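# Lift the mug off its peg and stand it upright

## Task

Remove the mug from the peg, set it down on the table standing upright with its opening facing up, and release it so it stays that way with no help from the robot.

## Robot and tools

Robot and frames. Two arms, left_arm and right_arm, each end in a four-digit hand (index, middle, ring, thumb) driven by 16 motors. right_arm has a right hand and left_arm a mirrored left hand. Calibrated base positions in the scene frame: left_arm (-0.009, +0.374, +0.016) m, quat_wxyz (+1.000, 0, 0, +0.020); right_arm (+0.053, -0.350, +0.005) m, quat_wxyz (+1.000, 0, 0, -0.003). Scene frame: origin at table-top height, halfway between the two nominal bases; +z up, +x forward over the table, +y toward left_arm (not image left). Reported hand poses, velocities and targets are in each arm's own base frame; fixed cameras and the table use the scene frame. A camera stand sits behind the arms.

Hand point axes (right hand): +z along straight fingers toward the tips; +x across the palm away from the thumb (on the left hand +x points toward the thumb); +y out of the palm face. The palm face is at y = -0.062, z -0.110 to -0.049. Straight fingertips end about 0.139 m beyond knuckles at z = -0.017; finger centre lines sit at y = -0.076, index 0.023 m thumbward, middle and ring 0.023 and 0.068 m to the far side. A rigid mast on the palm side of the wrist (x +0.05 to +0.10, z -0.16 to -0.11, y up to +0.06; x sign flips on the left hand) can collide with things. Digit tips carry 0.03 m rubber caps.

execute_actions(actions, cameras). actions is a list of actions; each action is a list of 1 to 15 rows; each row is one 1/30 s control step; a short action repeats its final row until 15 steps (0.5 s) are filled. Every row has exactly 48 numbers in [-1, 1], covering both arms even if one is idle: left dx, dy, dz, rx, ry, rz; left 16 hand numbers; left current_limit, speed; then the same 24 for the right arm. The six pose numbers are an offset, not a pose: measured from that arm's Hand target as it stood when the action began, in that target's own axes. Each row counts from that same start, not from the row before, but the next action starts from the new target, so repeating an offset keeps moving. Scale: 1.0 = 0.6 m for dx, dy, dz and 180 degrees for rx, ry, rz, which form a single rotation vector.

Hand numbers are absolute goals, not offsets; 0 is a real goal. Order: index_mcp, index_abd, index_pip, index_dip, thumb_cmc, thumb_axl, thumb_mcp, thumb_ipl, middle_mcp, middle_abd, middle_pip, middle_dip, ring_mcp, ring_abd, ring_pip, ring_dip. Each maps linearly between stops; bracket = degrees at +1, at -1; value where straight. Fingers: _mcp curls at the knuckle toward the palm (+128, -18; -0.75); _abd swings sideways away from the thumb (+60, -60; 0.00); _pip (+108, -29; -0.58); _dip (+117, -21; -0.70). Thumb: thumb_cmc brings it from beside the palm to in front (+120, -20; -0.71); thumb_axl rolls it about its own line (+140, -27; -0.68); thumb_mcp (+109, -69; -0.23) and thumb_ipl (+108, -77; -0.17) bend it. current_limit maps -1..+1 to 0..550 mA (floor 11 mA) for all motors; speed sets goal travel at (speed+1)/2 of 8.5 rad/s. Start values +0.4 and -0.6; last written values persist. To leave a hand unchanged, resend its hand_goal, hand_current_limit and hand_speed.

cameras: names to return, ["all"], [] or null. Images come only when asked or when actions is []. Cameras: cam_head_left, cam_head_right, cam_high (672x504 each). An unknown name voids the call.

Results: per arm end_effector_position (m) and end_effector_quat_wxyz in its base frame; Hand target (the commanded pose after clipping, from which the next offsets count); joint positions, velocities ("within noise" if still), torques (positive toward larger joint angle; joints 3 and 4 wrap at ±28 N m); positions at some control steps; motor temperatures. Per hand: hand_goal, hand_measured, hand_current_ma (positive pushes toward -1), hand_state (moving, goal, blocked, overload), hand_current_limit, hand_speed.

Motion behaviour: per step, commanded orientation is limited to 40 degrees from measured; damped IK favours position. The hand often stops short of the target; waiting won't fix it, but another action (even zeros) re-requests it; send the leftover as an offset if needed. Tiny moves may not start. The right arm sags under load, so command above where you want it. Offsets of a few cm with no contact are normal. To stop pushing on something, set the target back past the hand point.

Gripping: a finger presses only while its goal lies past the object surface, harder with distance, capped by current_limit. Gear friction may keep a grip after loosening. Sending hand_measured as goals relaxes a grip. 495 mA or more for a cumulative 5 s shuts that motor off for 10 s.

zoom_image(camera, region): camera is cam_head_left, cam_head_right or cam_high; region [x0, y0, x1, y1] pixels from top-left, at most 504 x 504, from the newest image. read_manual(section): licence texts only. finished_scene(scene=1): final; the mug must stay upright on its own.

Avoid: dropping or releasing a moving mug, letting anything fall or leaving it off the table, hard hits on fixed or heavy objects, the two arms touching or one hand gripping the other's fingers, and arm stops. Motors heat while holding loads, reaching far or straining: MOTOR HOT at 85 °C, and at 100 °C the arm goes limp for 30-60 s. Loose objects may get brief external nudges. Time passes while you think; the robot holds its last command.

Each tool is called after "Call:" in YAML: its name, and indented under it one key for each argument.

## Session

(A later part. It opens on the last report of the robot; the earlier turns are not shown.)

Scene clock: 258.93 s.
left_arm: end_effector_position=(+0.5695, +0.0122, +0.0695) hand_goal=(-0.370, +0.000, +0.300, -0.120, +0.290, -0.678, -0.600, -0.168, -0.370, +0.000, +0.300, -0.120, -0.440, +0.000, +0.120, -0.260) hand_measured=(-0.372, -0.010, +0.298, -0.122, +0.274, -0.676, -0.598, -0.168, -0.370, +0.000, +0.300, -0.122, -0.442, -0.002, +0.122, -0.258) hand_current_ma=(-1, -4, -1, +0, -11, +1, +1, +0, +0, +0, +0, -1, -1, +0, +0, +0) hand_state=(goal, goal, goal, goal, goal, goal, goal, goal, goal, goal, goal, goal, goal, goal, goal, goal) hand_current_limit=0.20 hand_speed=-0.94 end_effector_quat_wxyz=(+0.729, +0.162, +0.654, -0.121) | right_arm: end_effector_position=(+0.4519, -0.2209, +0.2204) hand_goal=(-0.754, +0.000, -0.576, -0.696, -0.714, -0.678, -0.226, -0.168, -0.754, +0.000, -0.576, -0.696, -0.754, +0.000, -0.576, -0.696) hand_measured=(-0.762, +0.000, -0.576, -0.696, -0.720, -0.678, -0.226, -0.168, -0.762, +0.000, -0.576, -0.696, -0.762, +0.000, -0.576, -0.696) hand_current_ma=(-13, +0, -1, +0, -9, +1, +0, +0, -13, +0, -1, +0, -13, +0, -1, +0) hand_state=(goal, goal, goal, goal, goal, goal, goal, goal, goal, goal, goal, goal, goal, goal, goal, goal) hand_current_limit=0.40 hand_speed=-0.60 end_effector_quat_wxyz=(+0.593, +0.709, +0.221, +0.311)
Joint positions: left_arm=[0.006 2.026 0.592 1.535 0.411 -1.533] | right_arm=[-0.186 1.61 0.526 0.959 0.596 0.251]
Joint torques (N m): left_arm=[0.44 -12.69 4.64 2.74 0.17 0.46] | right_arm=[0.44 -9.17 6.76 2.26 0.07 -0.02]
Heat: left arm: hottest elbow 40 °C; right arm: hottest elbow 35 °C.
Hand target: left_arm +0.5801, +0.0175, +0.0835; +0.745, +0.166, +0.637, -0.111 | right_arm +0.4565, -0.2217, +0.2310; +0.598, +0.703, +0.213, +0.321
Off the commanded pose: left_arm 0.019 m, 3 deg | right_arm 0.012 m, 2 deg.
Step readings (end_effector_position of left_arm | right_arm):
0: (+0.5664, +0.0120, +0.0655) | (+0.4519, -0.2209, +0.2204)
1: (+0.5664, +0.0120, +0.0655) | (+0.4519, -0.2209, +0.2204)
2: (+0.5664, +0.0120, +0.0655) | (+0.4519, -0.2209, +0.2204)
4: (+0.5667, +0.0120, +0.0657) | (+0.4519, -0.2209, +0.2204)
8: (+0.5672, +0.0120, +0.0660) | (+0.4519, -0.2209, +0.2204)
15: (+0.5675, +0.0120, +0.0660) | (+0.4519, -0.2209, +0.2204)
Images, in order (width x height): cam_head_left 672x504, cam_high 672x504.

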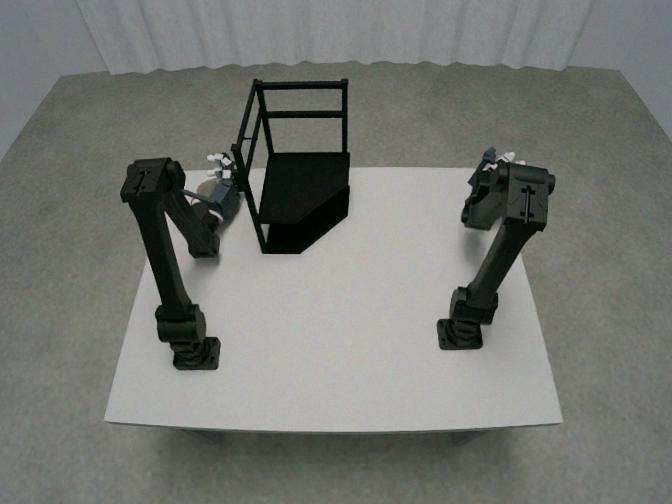

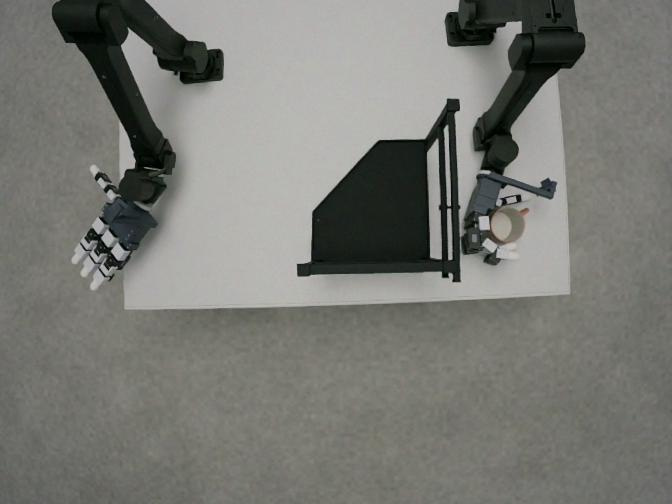

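Call:
execute_actions:
  actions:
    - [[0,0,0,0,0,0,-0.42,0,0.0,-0.3,0.29,-0.678,-0.75,-0.168,-0.42,0,0.0,-0.3,-0.44,0,0.0,-0.3,0.2,-0.9,0,0,0,0,0,0,-0.754,0,-0.576,-0.696,-0.714,-0.678,-0.226,-0.168,-0.754,0,-0.576,-0.696,-0.754,0,-0.576,-0.696,0.4,-0.6]]
  cameras: ["cam_high","cam_head_left"]

Call:
zoom_image:
  camera: "cam_high"
  region: [450, 170, 550, 270]

Call:
zoom_image:
  camera: "cam_head_left"
  region: [170, 130, 250, 210]

Scene clock: 261.47 s.
left_arm: end_effector_position=(+0.5695, +0.0122, +0.0695) hand_goal=(-0.420, +0.000, +0.000, -0.300, +0.290, -0.678, -0.750, -0.168, -0.420, +0.000, +0.000, -0.300, -0.440, +0.000, +0.000, -0.300) hand_measured=(-0.418, -0.010, +0.004, -0.298, +0.276, -0.676, -0.748, -0.168, -0.418, +0.000, +0.004, -0.296, -0.442, -0.002, +0.004, -0.298) hand_current_ma=(+0, -4, +1, +0, -10, +1, +1, +0, +0, +0, +1, +1, -1, +0, +1, +1) hand_state=(goal, goal, goal, goal, goal, goal, goal, goal, goal, goal, goal, goal, goal, goal, goal, goal) hand_current_limit=0.20 hand_speed=-0.90 end_effector_quat_wxyz=(+0.729, +0.162, +0.654, -0.121) | right_arm: end_effector_position=(+0.4519, -0.2209, +0.2204) hand_goal=(-0.754, +0.000, -0.576, -0.696, -0.714, -0.678, -0.226, -0.168, -0.754, +0.000, -0.576, -0.696, -0.754, +0.000, -0.576, -0.696) hand_measured=(-0.762, +0.000, -0.576, -0.696, -0.720, -0.678, -0.226, -0.168, -0.762, +0.000, -0.576, -0.696, -0.762, +0.000, -0.576, -0.696) hand_current_ma=(-13, +0, -1, +0, -9, +1, +0, +0, -13, +0, -1, +0, -13, +0, -1, +0) hand_state=(goal, goal, goal, goal, goal, goal, goal, goal, goal, goal, goal, goal, goal, goal, goal, goal) hand_current_limit=0.40 hand_speed=-0.60 end_effector_quat_wxyz=(+0.593, +0.709, +0.221, +0.311)
Joint positions: left_arm=[0.006 2.026 0.592 1.535 0.411 -1.533] | right_arm=[-0.186 1.61 0.526 0.959 0.596 0.251]
Joint torques (N m): left_arm=[0.44 -12.4 4.7 2.8 0.18 0.41] | right_arm=[0.5 -9.29 6.69 2.3 0.08 -0.02]
Heat: left arm: hottest elbow 40 °C; right arm: hottest elbow 35 °C.
Hand target: left_arm +0.5801, +0.0175, +0.0835; +0.745, +0.166, +0.637, -0.111 | right_arm +0.4565, -0.2217, +0.2310; +0.598, +0.703, +0.213, +0.321
Off the commanded pose: left_arm 0.018 m, 3 deg | right_arm 0.012 m, 2 deg.
Step readings (end_effector_position of left_arm | right_arm):
0: (+0.5695, +0.0122, +0.0695) | (+0.4519, -0.2209, +0.2204)
1: (+0.5695, +0.0122, +0.0695) | (+0.4519, -0.2209, +0.2204)
2: (+0.5695, +0.0122, +0.0695) | (+0.4519, -0.2209, +0.2204)
4: (+0.5695, +0.0122, +0.0695) | (+0.4519, -0.2209, +0.2204)
8: (+0.5695, +0.0122, +0.0695) | (+0.4519, -0.2209, +0.2204)
15: (+0.5695, +0.0122, +0.0695) | (+0.4519, -0.2209, +0.2204)
Images, in order (width x height): cam_head_left 672x504, cam_high 672x504.

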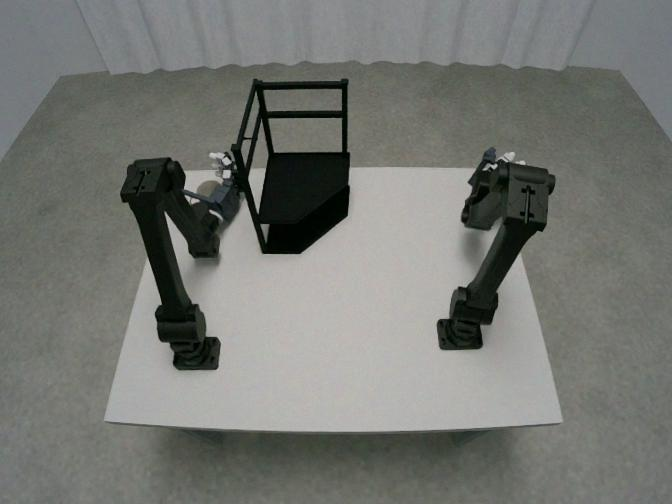

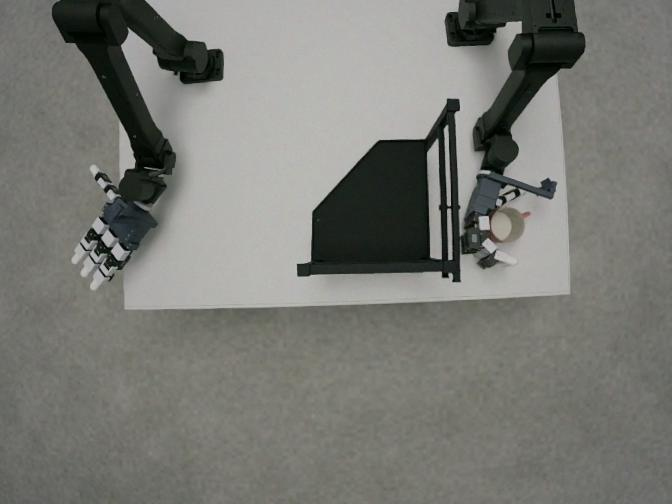

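Scaled by 5.040 from the camera's 672x504 image, which has a finer 960x720 frame.

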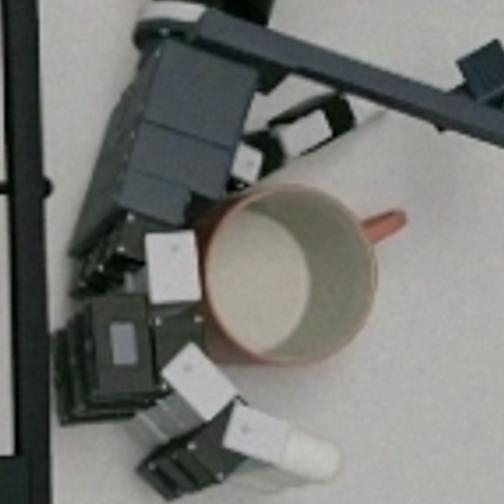

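Scaled by 6.300 from the camera's 672x504 image, which has a finer 960x720 frame.

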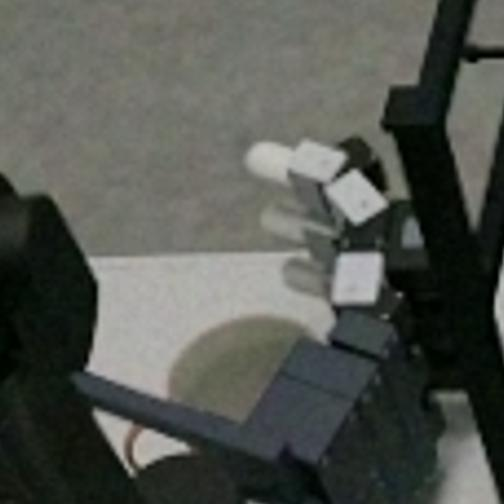

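Call:
execute_actions:
  actions:
    - [[0,0,0,0,0,0,-0.7,0,-0.4,-0.6,0.29,-0.678,-0.75,-0.168,-0.7,0,-0.4,-0.6,-0.7,0,-0.4,-0.6,0.2,-0.9,0,0,0,0,0,0,-0.754,0,-0.576,-0.696,-0.714,-0.678,-0.226,-0.168,-0.754,0,-0.576,-0.696,-0.754,0,-0.576,-0.696,0.4,-0.6]]
  cameras: ["cam_high","cam_head_left"]

Call:
zoom_image:
  camera: "cam_high"
  region: [440, 170, 550, 280]

Scene clock: 264.93 s.
left_arm: end_effector_position=(+0.5695, +0.0122, +0.0695) hand_goal=(-0.700, +0.000, -0.400, -0.600, +0.290, -0.678, -0.750, -0.168, -0.700, +0.000, -0.400, -0.600, -0.700, +0.000, -0.400, -0.600) hand_measured=(-0.698, -0.010, -0.398, -0.598, +0.276, -0.676, -0.748, -0.168, -0.698, -0.002, -0.398, -0.598, -0.698, -0.002, -0.398, -0.598) hand_current_ma=(+0, -4, +1, +0, -10, +1, +1, +0, +0, +0, +1, +1, +0, +0, +1, +0) hand_state=(goal, goal, goal, goal, goal, goal, goal, goal, goal, goal, goal, goal, goal, goal, goal, goal) hand_current_limit=0.20 hand_speed=-0.90 end_effector_quat_wxyz=(+0.729, +0.162, +0.654, -0.121) | right_arm: end_effector_position=(+0.4519, -0.2209, +0.2204) hand_goal=(-0.754, +0.000, -0.576, -0.696, -0.714, -0.678, -0.226, -0.168, -0.754, +0.000, -0.576, -0.696, -0.754, +0.000, -0.576, -0.696) hand_measured=(-0.762, +0.000, -0.576, -0.696, -0.720, -0.678, -0.226, -0.168, -0.762, +0.000, -0.576, -0.696, -0.762, +0.000, -0.576, -0.696) hand_current_ma=(-13, +0, -1, +0, -9, +1, +0, +0, -13, +0, -1, +0, -13, +0, -1, +0) hand_state=(goal, goal, goal, goal, goal, goal, goal, goal, goal, goal, goal, goal, goal, goal, goal, goal) hand_current_limit=0.40 hand_speed=-0.60 end_effector_quat_wxyz=(+0.593, +0.709, +0.221, +0.311)
Joint positions: left_arm=[0.006 2.026 0.592 1.535 0.411 -1.532] | right_arm=[-0.186 1.61 0.526 0.959 0.596 0.251]
Joint torques (N m): left_arm=[1.2 -12.04 5.27 2.69 0.11 0.33] | right_arm=[0.5 -9.29 6.68 2.3 0.08 -0.01]
Heat: left arm: hottest elbow 40 °C; right arm: hottest elbow 35 °C.
Hand target: left_arm +0.5801, +0.0175, +0.0835; +0.745, +0.166, +0.637, -0.111 | right_arm +0.4565, -0.2217, +0.2310; +0.598, +0.703, +0.213, +0.321
Off the commanded pose: left_arm 0.018 m, 3 deg | right_arm 0.012 m, 2 deg.
Step readings (end_effector_position of left_arm | right_arm):
0: (+0.5695, +0.0122, +0.0695) | (+0.4519, -0.2209, +0.2204)
1: (+0.5695, +0.0122, +0.0695) | (+0.4519, -0.2209, +0.2204)
2: (+0.5695, +0.0122, +0.0695) | (+0.4519, -0.2209, +0.2204)
4: (+0.5695, +0.0122, +0.0695) | (+0.4519, -0.2209, +0.2204)
8: (+0.5695, +0.0122, +0.0695) | (+0.4519, -0.2209, +0.2204)
15: (+0.5695, +0.0122, +0.0695) | (+0.4519, -0.2209, +0.2204)
Images, in order (width x height): cam_head_left 672x504, cam_high 672x504.

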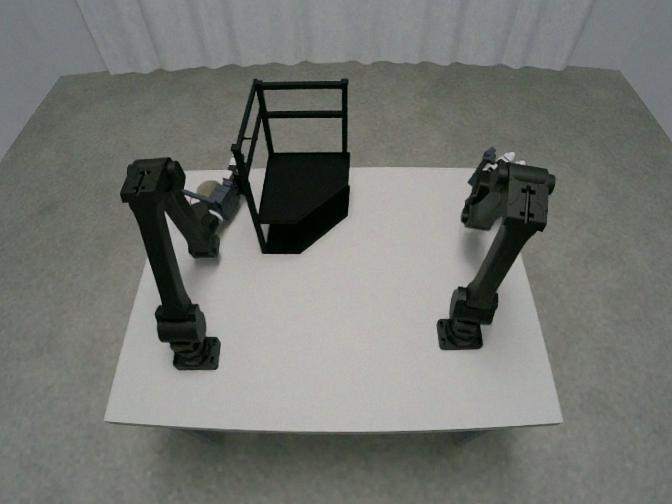

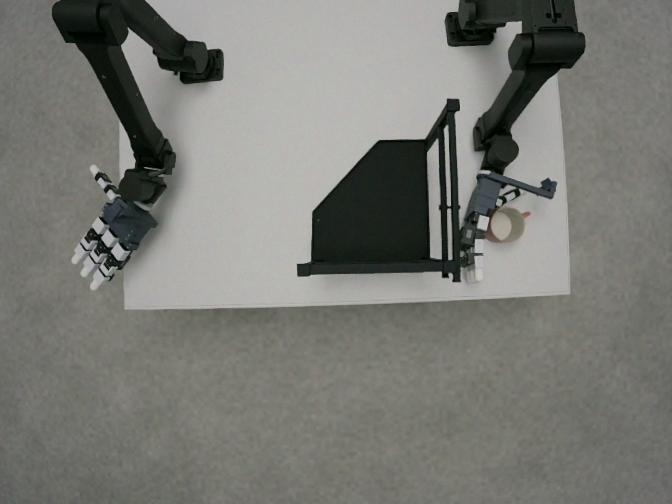

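Scaled by 4.582 from the camera's 672x504 image, which has a finer 960x720 frame.

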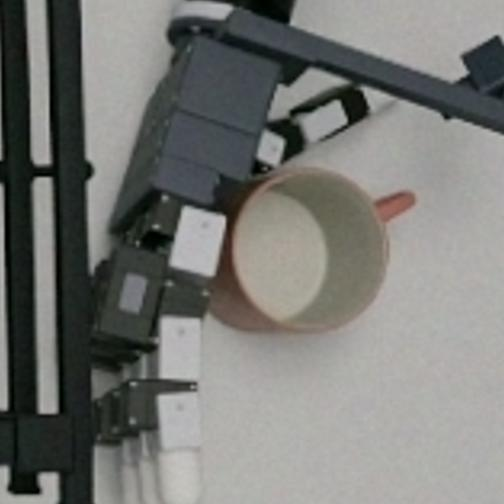

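Call:
execute_actions:
  actions:
    - [[-0.0212,-0.0428,0.0032,0,0,0,-0.7,0,-0.45,-0.6,0.29,-0.678,-0.75,-0.168,-0.7,0,-0.45,-0.6,-0.7,0,-0.45,-0.6,0.2,-0.9,0,0,0,0,0,0,-0.754,0,-0.576,-0.696,-0.714,-0.678,-0.226,-0.168,-0.754,0,-0.576,-0.696,-0.754,0,-0.576,-0.696,0.4,-0.6]]
  cameras: ["cam_high","cam_head_left"]

Call:
zoom_image:
  camera: "cam_high"
  region: [440, 170, 550, 280]

Scene clock: 266.63 s.
left_arm: end_effector_position=(+0.5698, -0.0051, +0.0790) hand_goal=(-0.700, +0.000, -0.450, -0.600, +0.290, -0.678, -0.750, -0.168, -0.700, +0.000, -0.450, -0.600, -0.700, +0.000, -0.450, -0.600) hand_measured=(-0.700, -0.010, -0.448, -0.598, +0.276, -0.676, -0.748, -0.168, -0.700, -0.002, -0.448, -0.598, -0.700, -0.002, -0.448, -0.598) hand_current_ma=(+0, -4, +0, +0, -9, +1, +1, +0, +0, +0, +0, +1, +0, +0, +0, +0) hand_state=(goal, goal, goal, goal, goal, goal, goal, goal, goal, goal, goal, goal, goal, goal, goal, goal) hand_current_limit=0.20 hand_speed=-0.90 end_effector_quat_wxyz=(+0.736, +0.161, +0.648, -0.115) | right_arm: end_effector_position=(+0.4519, -0.2209, +0.2204) hand_goal=(-0.754, +0.000, -0.576, -0.696, -0.714, -0.678, -0.226, -0.168, -0.754, +0.000, -0.576, -0.696, -0.754, +0.000, -0.576, -0.696) hand_measured=(-0.762, +0.000, -0.576, -0.696, -0.720, -0.678, -0.226, -0.168, -0.762, +0.000, -0.576, -0.696, -0.762, +0.000, -0.576, -0.696) hand_current_ma=(-13, +0, -1, +0, -9, +1, +0, +0, -13, +0, -1, +0, -13, +0, -1, +0) hand_state=(goal, goal, goal, goal, goal, goal, goal, goal, goal, goal, goal, goal, goal, goal, goal, goal) hand_current_limit=0.40 hand_speed=-0.60 end_effector_quat_wxyz=(+0.593, +0.709, +0.221, +0.311)
Joint positions: left_arm=[-0.045 2.01 0.592 1.535 0.351 -1.523] | right_arm=[-0.186 1.61 0.526 0.959 0.596 0.251]
Joint torques (N m): left_arm=[-0.44 -14.62 2.86 2.21 -0.03 0.35] | right_arm=[0.44 -9.17 6.74 2.35 0.07 -0.02]
Heat: left arm: hottest elbow 40 °C; right arm: hottest elbow 35 °C.
Hand target: left_arm +0.5701, -0.0074, +0.0937; +0.745, +0.166, +0.637, -0.111 | right_arm +0.4565, -0.2217, +0.2310; +0.598, +0.703, +0.213, +0.321
Off the commanded pose: left_arm 0.015 m, 2 deg | right_arm 0.012 m, 2 deg.
Step readings (end_effector_position of left_arm | right_arm):
0: (+0.5695, +0.0122, +0.0695) | (+0.4519, -0.2209, +0.2204)
1: (+0.5695, +0.0123, +0.0696) | (+0.4519, -0.2209, +0.2204)
2: (+0.5694, +0.0139, +0.0696) | (+0.4519, -0.2209, +0.2204)
4: (+0.5691, +0.0143, +0.0699) | (+0.4519, -0.2209, +0.2204)
8: (+0.5694, +0.0043, +0.0728) | (+0.4519, -0.2209, +0.2204)
15: (+0.5699, -0.0054, +0.0789) | (+0.4519, -0.2209, +0.2204)
Images, in order (width x height): cam_head_left 672x504, cam_high 672x504.

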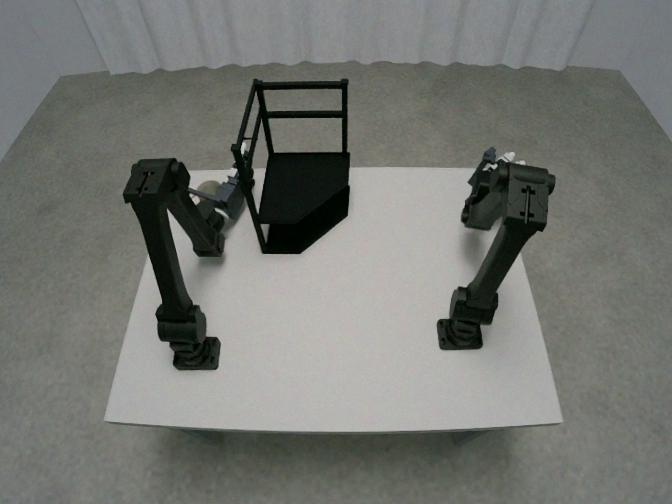

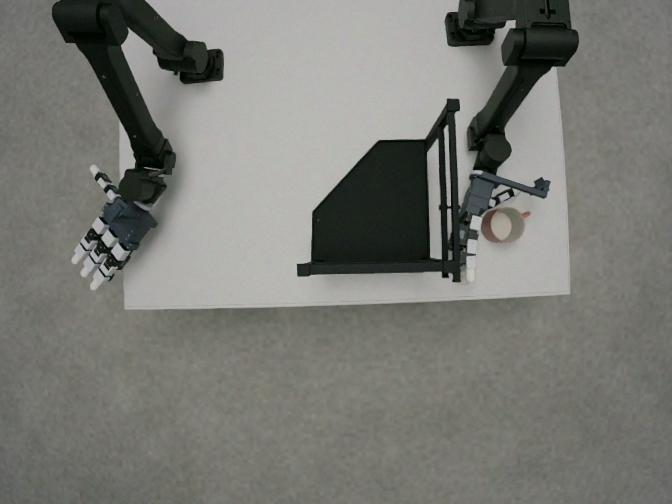

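Scaled by 4.582 from the camera's 672x504 image, which has a finer 960x720 frame.

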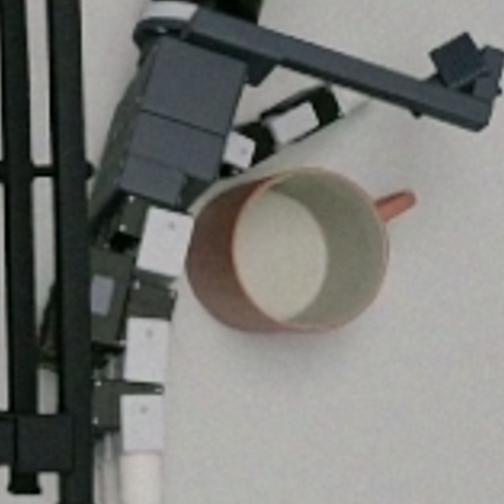

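Call:
execute_actions:
  actions:
    - [[-0.0484,-0.0536,-0.1154,0,0,0,-0.7,0,-0.45,-0.6,0.29,-0.678,-0.75,-0.168,-0.7,0,-0.45,-0.6,-0.7,0,-0.45,-0.6,0.2,-0.9,0,0,0,0,0,0,-0.754,0,-0.576,-0.696,-0.714,-0.678,-0.226,-0.168,-0.754,0,-0.576,-0.696,-0.754,0,-0.576,-0.696,0.4,-0.6]]
  cameras: ["cam_high","cam_head_left"]

Call:
zoom_image:
  camera: "cam_high"
  region: [440, 170, 550, 280]

Call:
zoom_image:
  camera: "cam_head_left"
  region: [160, 130, 260, 230]

Scene clock: 268.27 s.
left_arm: end_effector_position=(+0.4929, -0.0073, +0.0971) hand_goal=(-0.700, +0.000, -0.450, -0.600, +0.290, -0.678, -0.750, -0.168, -0.700, +0.000, -0.450, -0.600, -0.700, +0.000, -0.450, -0.600) hand_measured=(-0.700, -0.010, -0.448, -0.598, +0.276, -0.676, -0.748, -0.168, -0.700, -0.002, -0.448, -0.598, -0.700, -0.002, -0.448, -0.598) hand_current_ma=(+0, -4, +0, +0, -9, +1, +0, +0, +0, +0, +0, +1, +0, +0, +0, +0) hand_state=(goal, goal, goal, goal, goal, goal, goal, goal, goal, goal, goal, goal, goal, goal, goal, goal) hand_current_limit=0.20 hand_speed=-0.90 end_effector_quat_wxyz=(+0.721, +0.160, +0.665, -0.113) | right_arm: end_effector_position=(+0.4519, -0.2209, +0.2204) hand_goal=(-0.754, +0.000, -0.576, -0.696, -0.714, -0.678, -0.226, -0.168, -0.754, +0.000, -0.576, -0.696, -0.754, +0.000, -0.576, -0.696) hand_measured=(-0.762, +0.000, -0.576, -0.696, -0.720, -0.678, -0.226, -0.168, -0.762, +0.000, -0.576, -0.696, -0.762, +0.000, -0.576, -0.696) hand_current_ma=(-13, +0, -1, +0, -9, +1, +0, +0, -13, +0, -1, +0, -13, +0, -1, +0) hand_state=(goal, goal, goal, goal, goal, goal, goal, goal, goal, goal, goal, goal, goal, goal, goal, goal) hand_current_limit=0.40 hand_speed=-0.60 end_effector_quat_wxyz=(+0.593, +0.709, +0.221, +0.311)
Joint positions: left_arm=[-0.068 1.843 0.368 1.543 0.322 -1.512] | right_arm=[-0.186 1.61 0.526 0.959 0.596 0.251]
Joint torques (N m): left_arm=[-1.49 -11.81 2.13 2.45 -0.01 0.3] | right_arm=[0.44 -9.17 6.76 2.35 0.08 0]
Heat: left arm: hottest elbow 40 °C; right arm: hottest elbow 35 °C.
Hand target: left_arm +0.4902, -0.0115, +0.1096; +0.745, +0.166, +0.637, -0.111 | right_arm +0.4565, -0.2217, +0.2310; +0.598, +0.703, +0.213, +0.321
Off the commanded pose: left_arm 0.014 m, 4 deg | right_arm 0.012 m, 2 deg.
joint sent to its limit (left arm) — joint 4 (wrist pitch), upper limit. The joint targets still meet the commanded pose.
Step readings (end_effector_position of left_arm | right_arm):
0: (+0.5698, -0.0051, +0.0791) | (+0.4519, -0.2209, +0.2204)
1: (+0.5693, -0.0050, +0.0788) | (+0.4519, -0.2209, +0.2204)
2: (+0.5659, -0.0041, +0.0783) | (+0.4519, -0.2209, +0.2204)
4: (+0.5466, -0.0033, +0.0778) | (+0.4519, -0.2209, +0.2204)
8: (+0.5076, -0.0035, +0.0840) | (+0.4519, -0.2209, +0.2204)
15: (+0.4948, -0.0078, +0.0982) | (+0.4519, -0.2209, +0.2204)
Images, in order (width x height): cam_head_left 672x504, cam_high 672x504.

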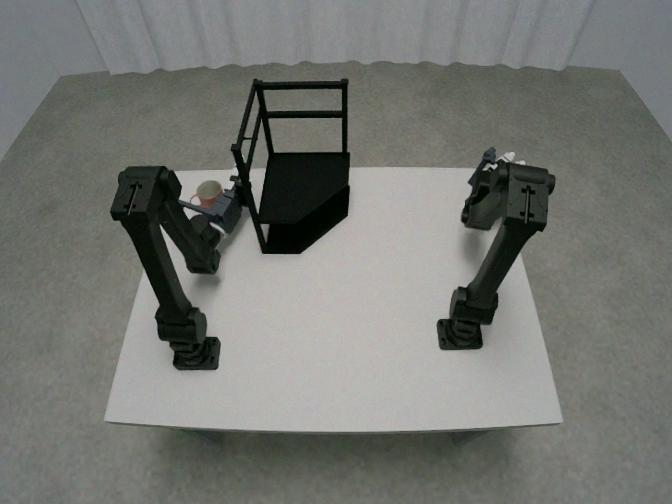

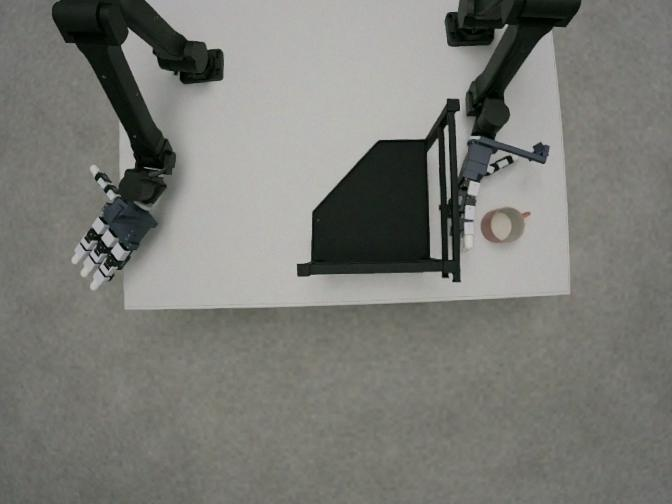

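Scaled by 4.582 from the camera's 672x504 image, which has a finer 960x720 frame.

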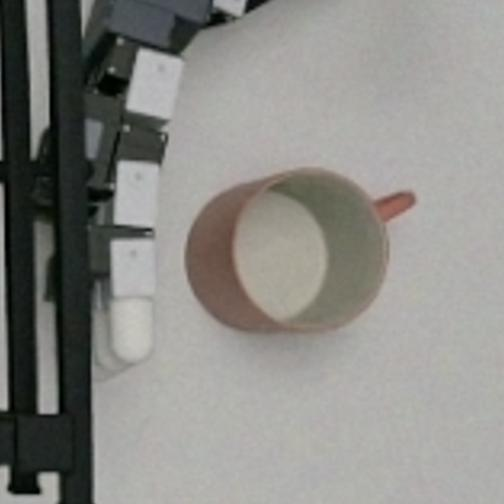

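Scaled by 5.040 from the camera's 672x504 image, which has a finer 960x720 frame.

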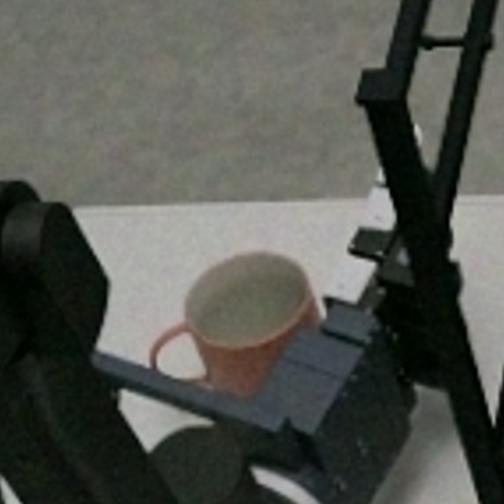

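Call:
execute_actions:
  actions:
    - [[-0.082,-0.0307,-0.0823,0,0.03,0,-0.7,0,-0.45,-0.6,0.29,-0.678,-0.75,-0.168,-0.7,0,-0.45,-0.6,-0.7,0,-0.45,-0.6,0.2,-0.9,0,0,0,0,0,0,-0.754,0,-0.576,-0.696,-0.714,-0.678,-0.226,-0.168,-0.754,0,-0.576,-0.696,-0.754,0,-0.576,-0.696,0.4,-0.6]]
  cameras: ["cam_high","cam_head_left"]

Call:
zoom_image:
  camera: "cam_high"
  region: [440, 170, 550, 280]

Call:
zoom_image:
  camera: "cam_head_left"
  region: [160, 130, 260, 230]

Scene clock: 269.93 s.
left_arm: end_effector_position=(+0.4329, -0.0079, +0.1449) hand_goal=(-0.700, +0.000, -0.450, -0.600, +0.290, -0.678, -0.750, -0.168, -0.700, +0.000, -0.450, -0.600, -0.700, +0.000, -0.450, -0.600) hand_measured=(-0.700, -0.010, -0.448, -0.598, +0.276, -0.676, -0.748, -0.168, -0.700, -0.002, -0.448, -0.598, -0.700, -0.002, -0.448, -0.598) hand_current_ma=(+0, -4, +0, +0, -9, +1, +0, +0, +0, +0, +0, +1, +0, +0, +0, +0) hand_state=(goal, goal, goal, goal, goal, goal, goal, goal, goal, goal, goal, goal, goal, goal, goal, goal) hand_current_limit=0.20 hand_speed=-0.90 end_effector_quat_wxyz=(+0.712, +0.165, +0.674, -0.104) | right_arm: end_effector_position=(+0.4519, -0.2209, +0.2204) hand_goal=(-0.754, +0.000, -0.576, -0.696, -0.714, -0.678, -0.226, -0.168, -0.754, +0.000, -0.576, -0.696, -0.754, +0.000, -0.576, -0.696) hand_measured=(-0.762, +0.000, -0.576, -0.696, -0.720, -0.678, -0.226, -0.168, -0.762, +0.000, -0.576, -0.696, -0.762, +0.000, -0.576, -0.696) hand_current_ma=(-13, +0, -1, +0, -9, +1, +0, +0, -13, +0, -1, +0, -13, +0, -1, +0) hand_state=(goal, goal, goal, goal, goal, goal, goal, goal, goal, goal, goal, goal, goal, goal, goal, goal) hand_current_limit=0.40 hand_speed=-0.60 end_effector_quat_wxyz=(+0.593, +0.709, +0.221, +0.311)
Joint positions: left_arm=[-0.094 1.465 0.205 1.298 0.29 -1.486] | right_arm=[-0.186 1.61 0.526 0.959 0.596 0.251]
Joint torques (N m): left_arm=[-0.85 -8.47 3.78 2.07 -0.02 0.4] | right_arm=[0.32 -9.17 6.74 2.3 0.08 -0.03]
Heat: left arm: hottest elbow 39 °C; right arm: hottest elbow 36 °C.
Hand target: left_arm +0.4302, -0.0116, +0.1495; +0.714, +0.171, +0.671, -0.103 | right_arm +0.4565, -0.2217, +0.2310; +0.598, +0.703, +0.213, +0.321
Off the commanded pose: left_arm 0.007 m, 1 deg | right_arm 0.012 m, 2 deg.
Step readings (end_effector_position of left_arm | right_arm):
0: (+0.4929, -0.0073, +0.0971) | (+0.4519, -0.2209, +0.2204)
1: (+0.4922, -0.0071, +0.0973) | (+0.4519, -0.2209, +0.2204)
2: (+0.4893, -0.0068, +0.0974) | (+0.4519, -0.2209, +0.2204)
4: (+0.4732, -0.0058, +0.1016) | (+0.4519, -0.2209, +0.2204)
8: (+0.4435, -0.0055, +0.1299) | (+0.4519, -0.2209, +0.2204)
15: (+0.4343, -0.0080, +0.1503) | (+0.4519, -0.2209, +0.2204)
Images, in order (width x height): cam_head_left 672x504, cam_high 672x504.

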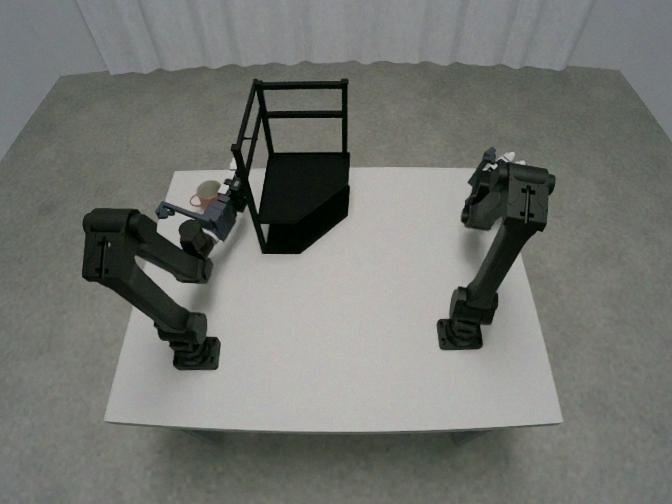

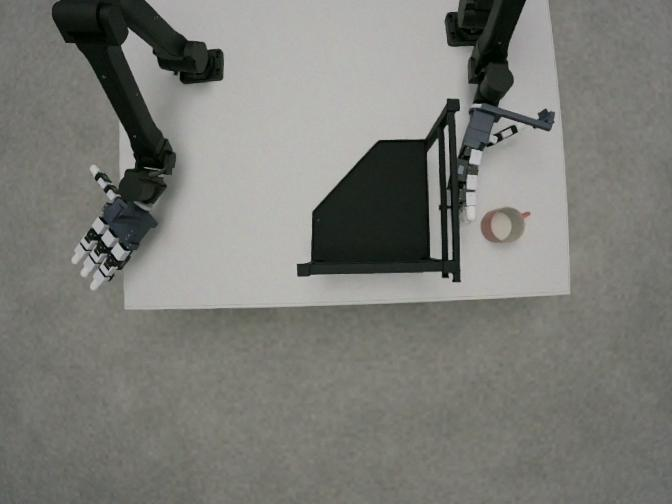

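Scaled by 4.582 from the camera's 672x504 image, which has a finer 960x720 frame.

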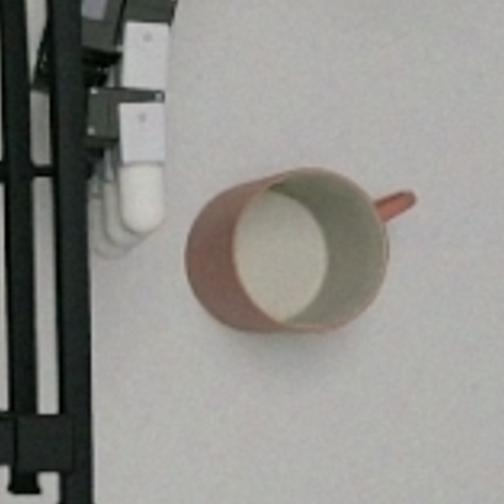

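Scaled by 5.040 from the camera's 672x504 image, which has a finer 960x720 frame.

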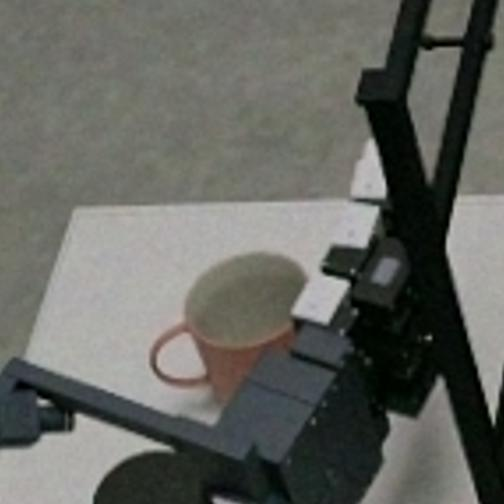

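The mug is standing upright on the table with its open end up. The hand has let go and is clear of it.

Call:
finished_scene:
  scene: 1

The scene is finished: the task was done.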